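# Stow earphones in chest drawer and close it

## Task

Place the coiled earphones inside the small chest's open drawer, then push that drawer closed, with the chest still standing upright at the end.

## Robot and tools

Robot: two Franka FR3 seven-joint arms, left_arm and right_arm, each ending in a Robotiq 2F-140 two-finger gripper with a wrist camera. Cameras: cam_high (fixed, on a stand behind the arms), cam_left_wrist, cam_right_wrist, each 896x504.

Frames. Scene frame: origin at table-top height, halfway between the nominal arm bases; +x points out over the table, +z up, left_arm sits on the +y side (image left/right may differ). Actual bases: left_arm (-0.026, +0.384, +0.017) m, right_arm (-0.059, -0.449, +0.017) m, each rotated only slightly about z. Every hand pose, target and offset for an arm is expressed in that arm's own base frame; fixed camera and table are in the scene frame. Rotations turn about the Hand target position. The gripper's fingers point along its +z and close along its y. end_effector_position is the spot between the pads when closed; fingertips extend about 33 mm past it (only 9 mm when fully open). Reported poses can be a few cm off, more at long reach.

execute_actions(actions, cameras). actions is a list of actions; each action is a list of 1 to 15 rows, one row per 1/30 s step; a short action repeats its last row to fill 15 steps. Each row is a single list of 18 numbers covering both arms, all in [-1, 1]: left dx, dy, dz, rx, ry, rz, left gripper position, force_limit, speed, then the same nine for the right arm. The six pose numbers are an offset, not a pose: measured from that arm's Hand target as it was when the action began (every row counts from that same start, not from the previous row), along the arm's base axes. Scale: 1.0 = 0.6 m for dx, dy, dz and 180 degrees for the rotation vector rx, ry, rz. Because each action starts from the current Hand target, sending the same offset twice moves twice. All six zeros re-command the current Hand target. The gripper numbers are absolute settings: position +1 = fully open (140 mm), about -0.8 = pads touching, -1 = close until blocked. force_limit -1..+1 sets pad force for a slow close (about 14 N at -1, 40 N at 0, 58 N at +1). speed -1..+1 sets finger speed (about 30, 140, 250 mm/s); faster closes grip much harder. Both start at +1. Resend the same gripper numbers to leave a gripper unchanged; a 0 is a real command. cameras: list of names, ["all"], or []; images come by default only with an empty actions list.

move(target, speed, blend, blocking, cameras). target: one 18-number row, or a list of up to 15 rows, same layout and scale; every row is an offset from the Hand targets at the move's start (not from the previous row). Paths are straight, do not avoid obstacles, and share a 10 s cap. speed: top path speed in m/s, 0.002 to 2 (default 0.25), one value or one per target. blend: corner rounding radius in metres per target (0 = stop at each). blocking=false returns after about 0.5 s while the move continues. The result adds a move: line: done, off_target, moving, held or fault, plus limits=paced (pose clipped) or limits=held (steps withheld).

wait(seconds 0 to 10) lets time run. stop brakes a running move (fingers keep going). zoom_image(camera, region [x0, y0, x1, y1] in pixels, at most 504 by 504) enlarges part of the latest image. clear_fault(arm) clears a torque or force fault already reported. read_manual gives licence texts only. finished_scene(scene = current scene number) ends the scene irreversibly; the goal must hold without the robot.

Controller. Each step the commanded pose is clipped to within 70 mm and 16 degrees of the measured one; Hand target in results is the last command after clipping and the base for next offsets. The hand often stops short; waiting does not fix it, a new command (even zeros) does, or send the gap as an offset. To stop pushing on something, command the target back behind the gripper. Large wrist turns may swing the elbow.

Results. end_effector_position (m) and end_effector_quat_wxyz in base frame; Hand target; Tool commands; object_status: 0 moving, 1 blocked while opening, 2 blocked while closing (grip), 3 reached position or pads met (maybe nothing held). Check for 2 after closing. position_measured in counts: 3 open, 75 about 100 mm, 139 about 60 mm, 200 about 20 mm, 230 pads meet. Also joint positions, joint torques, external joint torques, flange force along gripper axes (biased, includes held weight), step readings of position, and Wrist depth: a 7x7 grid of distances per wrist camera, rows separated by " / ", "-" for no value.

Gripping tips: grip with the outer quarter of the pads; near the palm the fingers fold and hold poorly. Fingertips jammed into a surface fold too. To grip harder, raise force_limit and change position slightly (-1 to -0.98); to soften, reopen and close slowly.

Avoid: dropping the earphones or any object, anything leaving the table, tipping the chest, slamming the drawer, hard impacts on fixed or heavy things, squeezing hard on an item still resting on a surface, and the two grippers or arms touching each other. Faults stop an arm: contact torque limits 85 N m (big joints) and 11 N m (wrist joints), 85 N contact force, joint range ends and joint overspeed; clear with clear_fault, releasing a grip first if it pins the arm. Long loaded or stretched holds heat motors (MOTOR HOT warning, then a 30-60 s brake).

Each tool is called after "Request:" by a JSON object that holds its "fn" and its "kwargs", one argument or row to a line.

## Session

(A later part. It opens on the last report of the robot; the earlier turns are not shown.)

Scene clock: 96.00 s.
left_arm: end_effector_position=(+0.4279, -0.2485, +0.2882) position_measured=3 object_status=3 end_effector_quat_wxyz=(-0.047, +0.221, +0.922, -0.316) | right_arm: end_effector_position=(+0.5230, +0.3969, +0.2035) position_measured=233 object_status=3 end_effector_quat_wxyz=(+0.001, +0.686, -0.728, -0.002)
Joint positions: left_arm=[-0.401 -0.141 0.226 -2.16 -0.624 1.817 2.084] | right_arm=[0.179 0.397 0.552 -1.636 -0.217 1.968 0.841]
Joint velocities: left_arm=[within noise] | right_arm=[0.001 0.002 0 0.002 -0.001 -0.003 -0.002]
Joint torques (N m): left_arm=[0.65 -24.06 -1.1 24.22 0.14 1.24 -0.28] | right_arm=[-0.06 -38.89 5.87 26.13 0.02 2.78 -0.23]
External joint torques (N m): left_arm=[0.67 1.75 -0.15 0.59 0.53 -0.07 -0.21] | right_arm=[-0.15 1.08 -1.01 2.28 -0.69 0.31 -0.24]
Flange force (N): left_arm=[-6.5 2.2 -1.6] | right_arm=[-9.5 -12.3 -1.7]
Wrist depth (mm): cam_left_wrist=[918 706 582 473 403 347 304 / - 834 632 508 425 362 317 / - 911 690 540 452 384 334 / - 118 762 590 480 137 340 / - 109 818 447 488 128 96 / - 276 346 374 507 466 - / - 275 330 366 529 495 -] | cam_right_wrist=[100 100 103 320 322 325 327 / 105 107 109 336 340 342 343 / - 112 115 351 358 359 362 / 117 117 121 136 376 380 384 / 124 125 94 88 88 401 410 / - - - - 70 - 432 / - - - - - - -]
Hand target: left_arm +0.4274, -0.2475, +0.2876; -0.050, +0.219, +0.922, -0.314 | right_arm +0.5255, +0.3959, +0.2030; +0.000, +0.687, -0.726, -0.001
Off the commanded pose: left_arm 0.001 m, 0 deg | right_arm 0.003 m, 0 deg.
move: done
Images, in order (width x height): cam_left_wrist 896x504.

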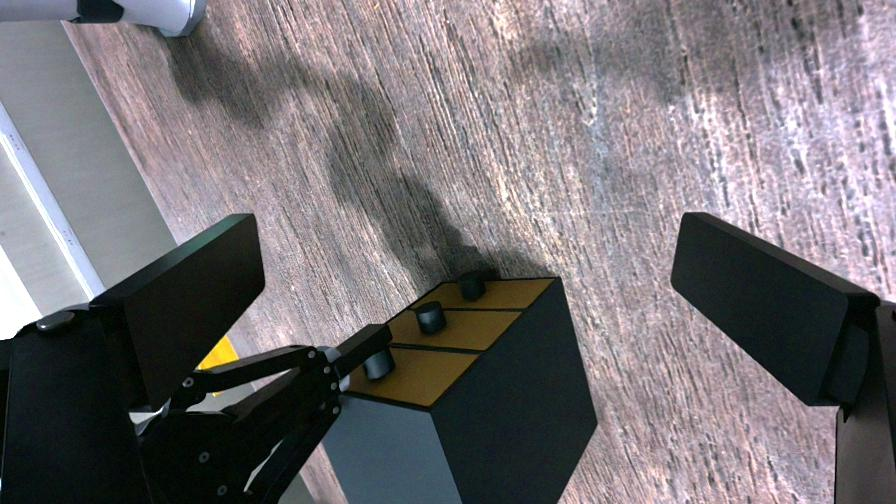

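Request:
{"fn": "move", "kwargs": {
  "target": [
    [0,0,0,0,0,0,1,1,1,-0.05,0.003,0,0,0,0,-1,-1,0],
    [0,0,0,0,0,0,1,1,1,-0.2,0.003,0.05,0,0,0,-1,-1,0]
  ],
  "speed": [0.1,0.25],
  "blend": [0.02,0],
  "cameras": ["all"]
}}

Request:
{"fn": "zoom_image", "kwargs": {
  "camera": "cam_left_wrist",
  "region": [280, 230, 600, 470]
}}

Scene clock: 97.73 s.
left_arm: end_effector_position=(+0.4279, -0.2485, +0.2882) position_measured=3 object_status=3 end_effector_quat_wxyz=(-0.047, +0.221, +0.922, -0.316) | right_arm: end_effector_position=(+0.4044, +0.3977, +0.2323) position_measured=233 object_status=3 end_effector_quat_wxyz=(+0.002, +0.690, -0.724, +0.000)
Joint positions: left_arm=[-0.401 -0.141 0.226 -2.16 -0.624 1.817 2.084] | right_arm=[0.162 0.065 0.628 -1.969 -0.042 2.016 0.856]
Joint velocities: left_arm=[within noise] | right_arm=[-0.001 0.001 0 0 0.003 0.003 0]
Joint torques (N m): left_arm=[0.69 -24.04 -1.06 24.25 0.14 1.24 -0.25] | right_arm=[-0.21 -28.78 1.23 25.14 1.28 2.65 0.07]
External joint torques (N m): left_arm=[0.73 1.89 -0.11 0.54 0.53 -0.07 -0.19] | right_arm=[-0.11 -1.16 0.04 0.92 0.61 0.2 0.07]
Flange force (N): left_arm=[-6.7 2.5 -1.6] | right_arm=[1.8 1.6 -2.5]
Wrist depth (mm): cam_left_wrist=[942 698 582 473 400 345 305 / 2503 834 632 508 424 364 317 / - 908 685 545 451 385 333 / 253 118 729 587 479 137 337 / - 109 873 496 488 128 96 / - 2816 1082 378 508 468 - / - - 1227 358 533 497 -] | cam_right_wrist=[193 339 345 349 350 353 356 / 194 - 364 367 370 372 374 / 185 259 384 384 390 391 395 / 175 221 406 123 406 414 416 / 195 234 - 88 88 435 441 / 184 - - - 70 - 466 / - - - - - - -]
Hand target: left_arm +0.4274, -0.2475, +0.2876; -0.050, +0.219, +0.922, -0.314 | right_arm +0.4055, +0.3977, +0.2330; +0.000, +0.687, -0.726, -0.001
Off the commanded pose: left_arm 0.001 m, 0 deg | right_arm 0.001 m, 0 deg.
move: done; blend cut to 0.015 m at target 1

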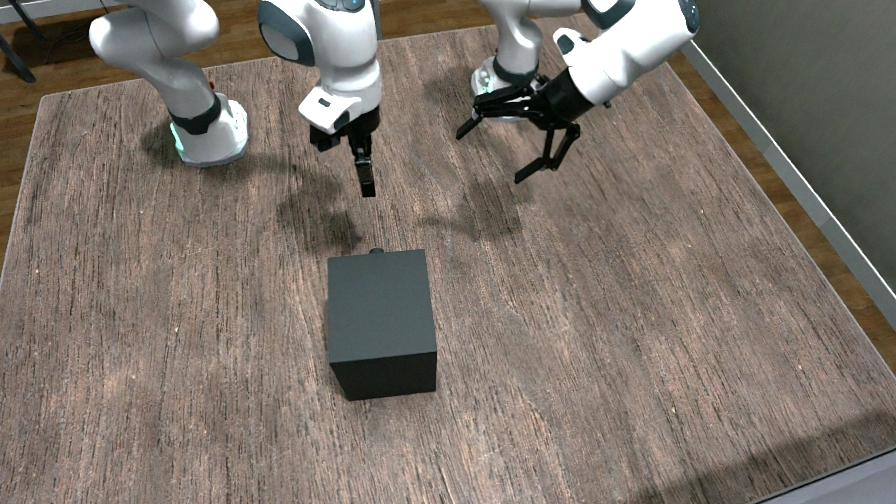

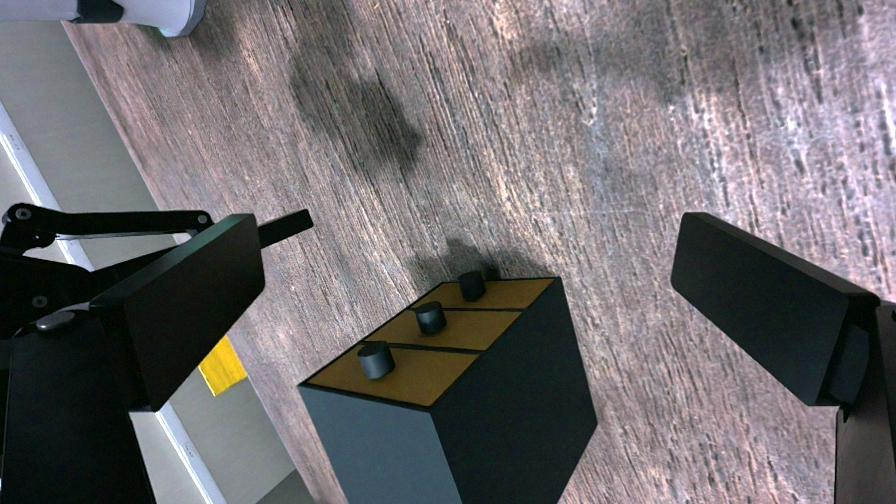

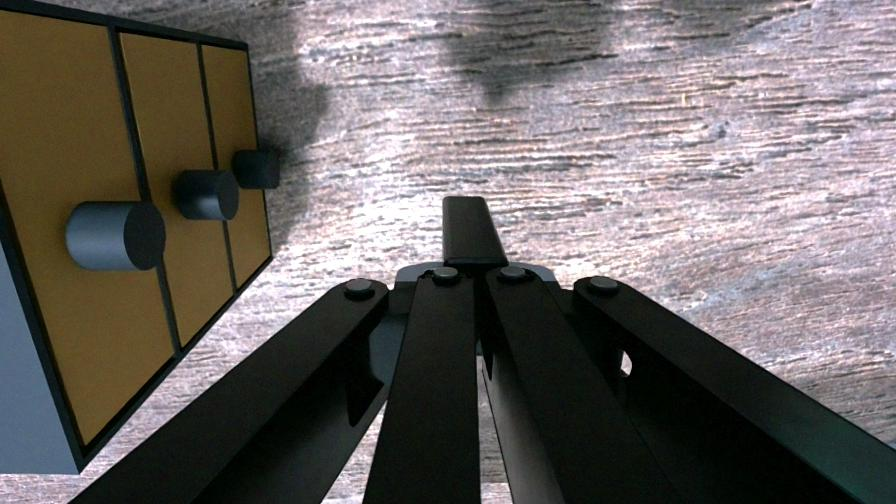

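Scaled by 1.575 from the camera's 896x504 image, which has a finer 1280x720 frame.

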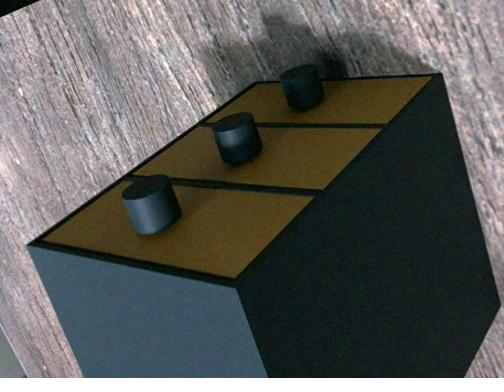

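Top drawer is flush with the others. Finishing scene 1.

Request:
{"fn": "finished_scene", "kwargs": {
  "scene": 1
}}

The scene is finished: the task was done.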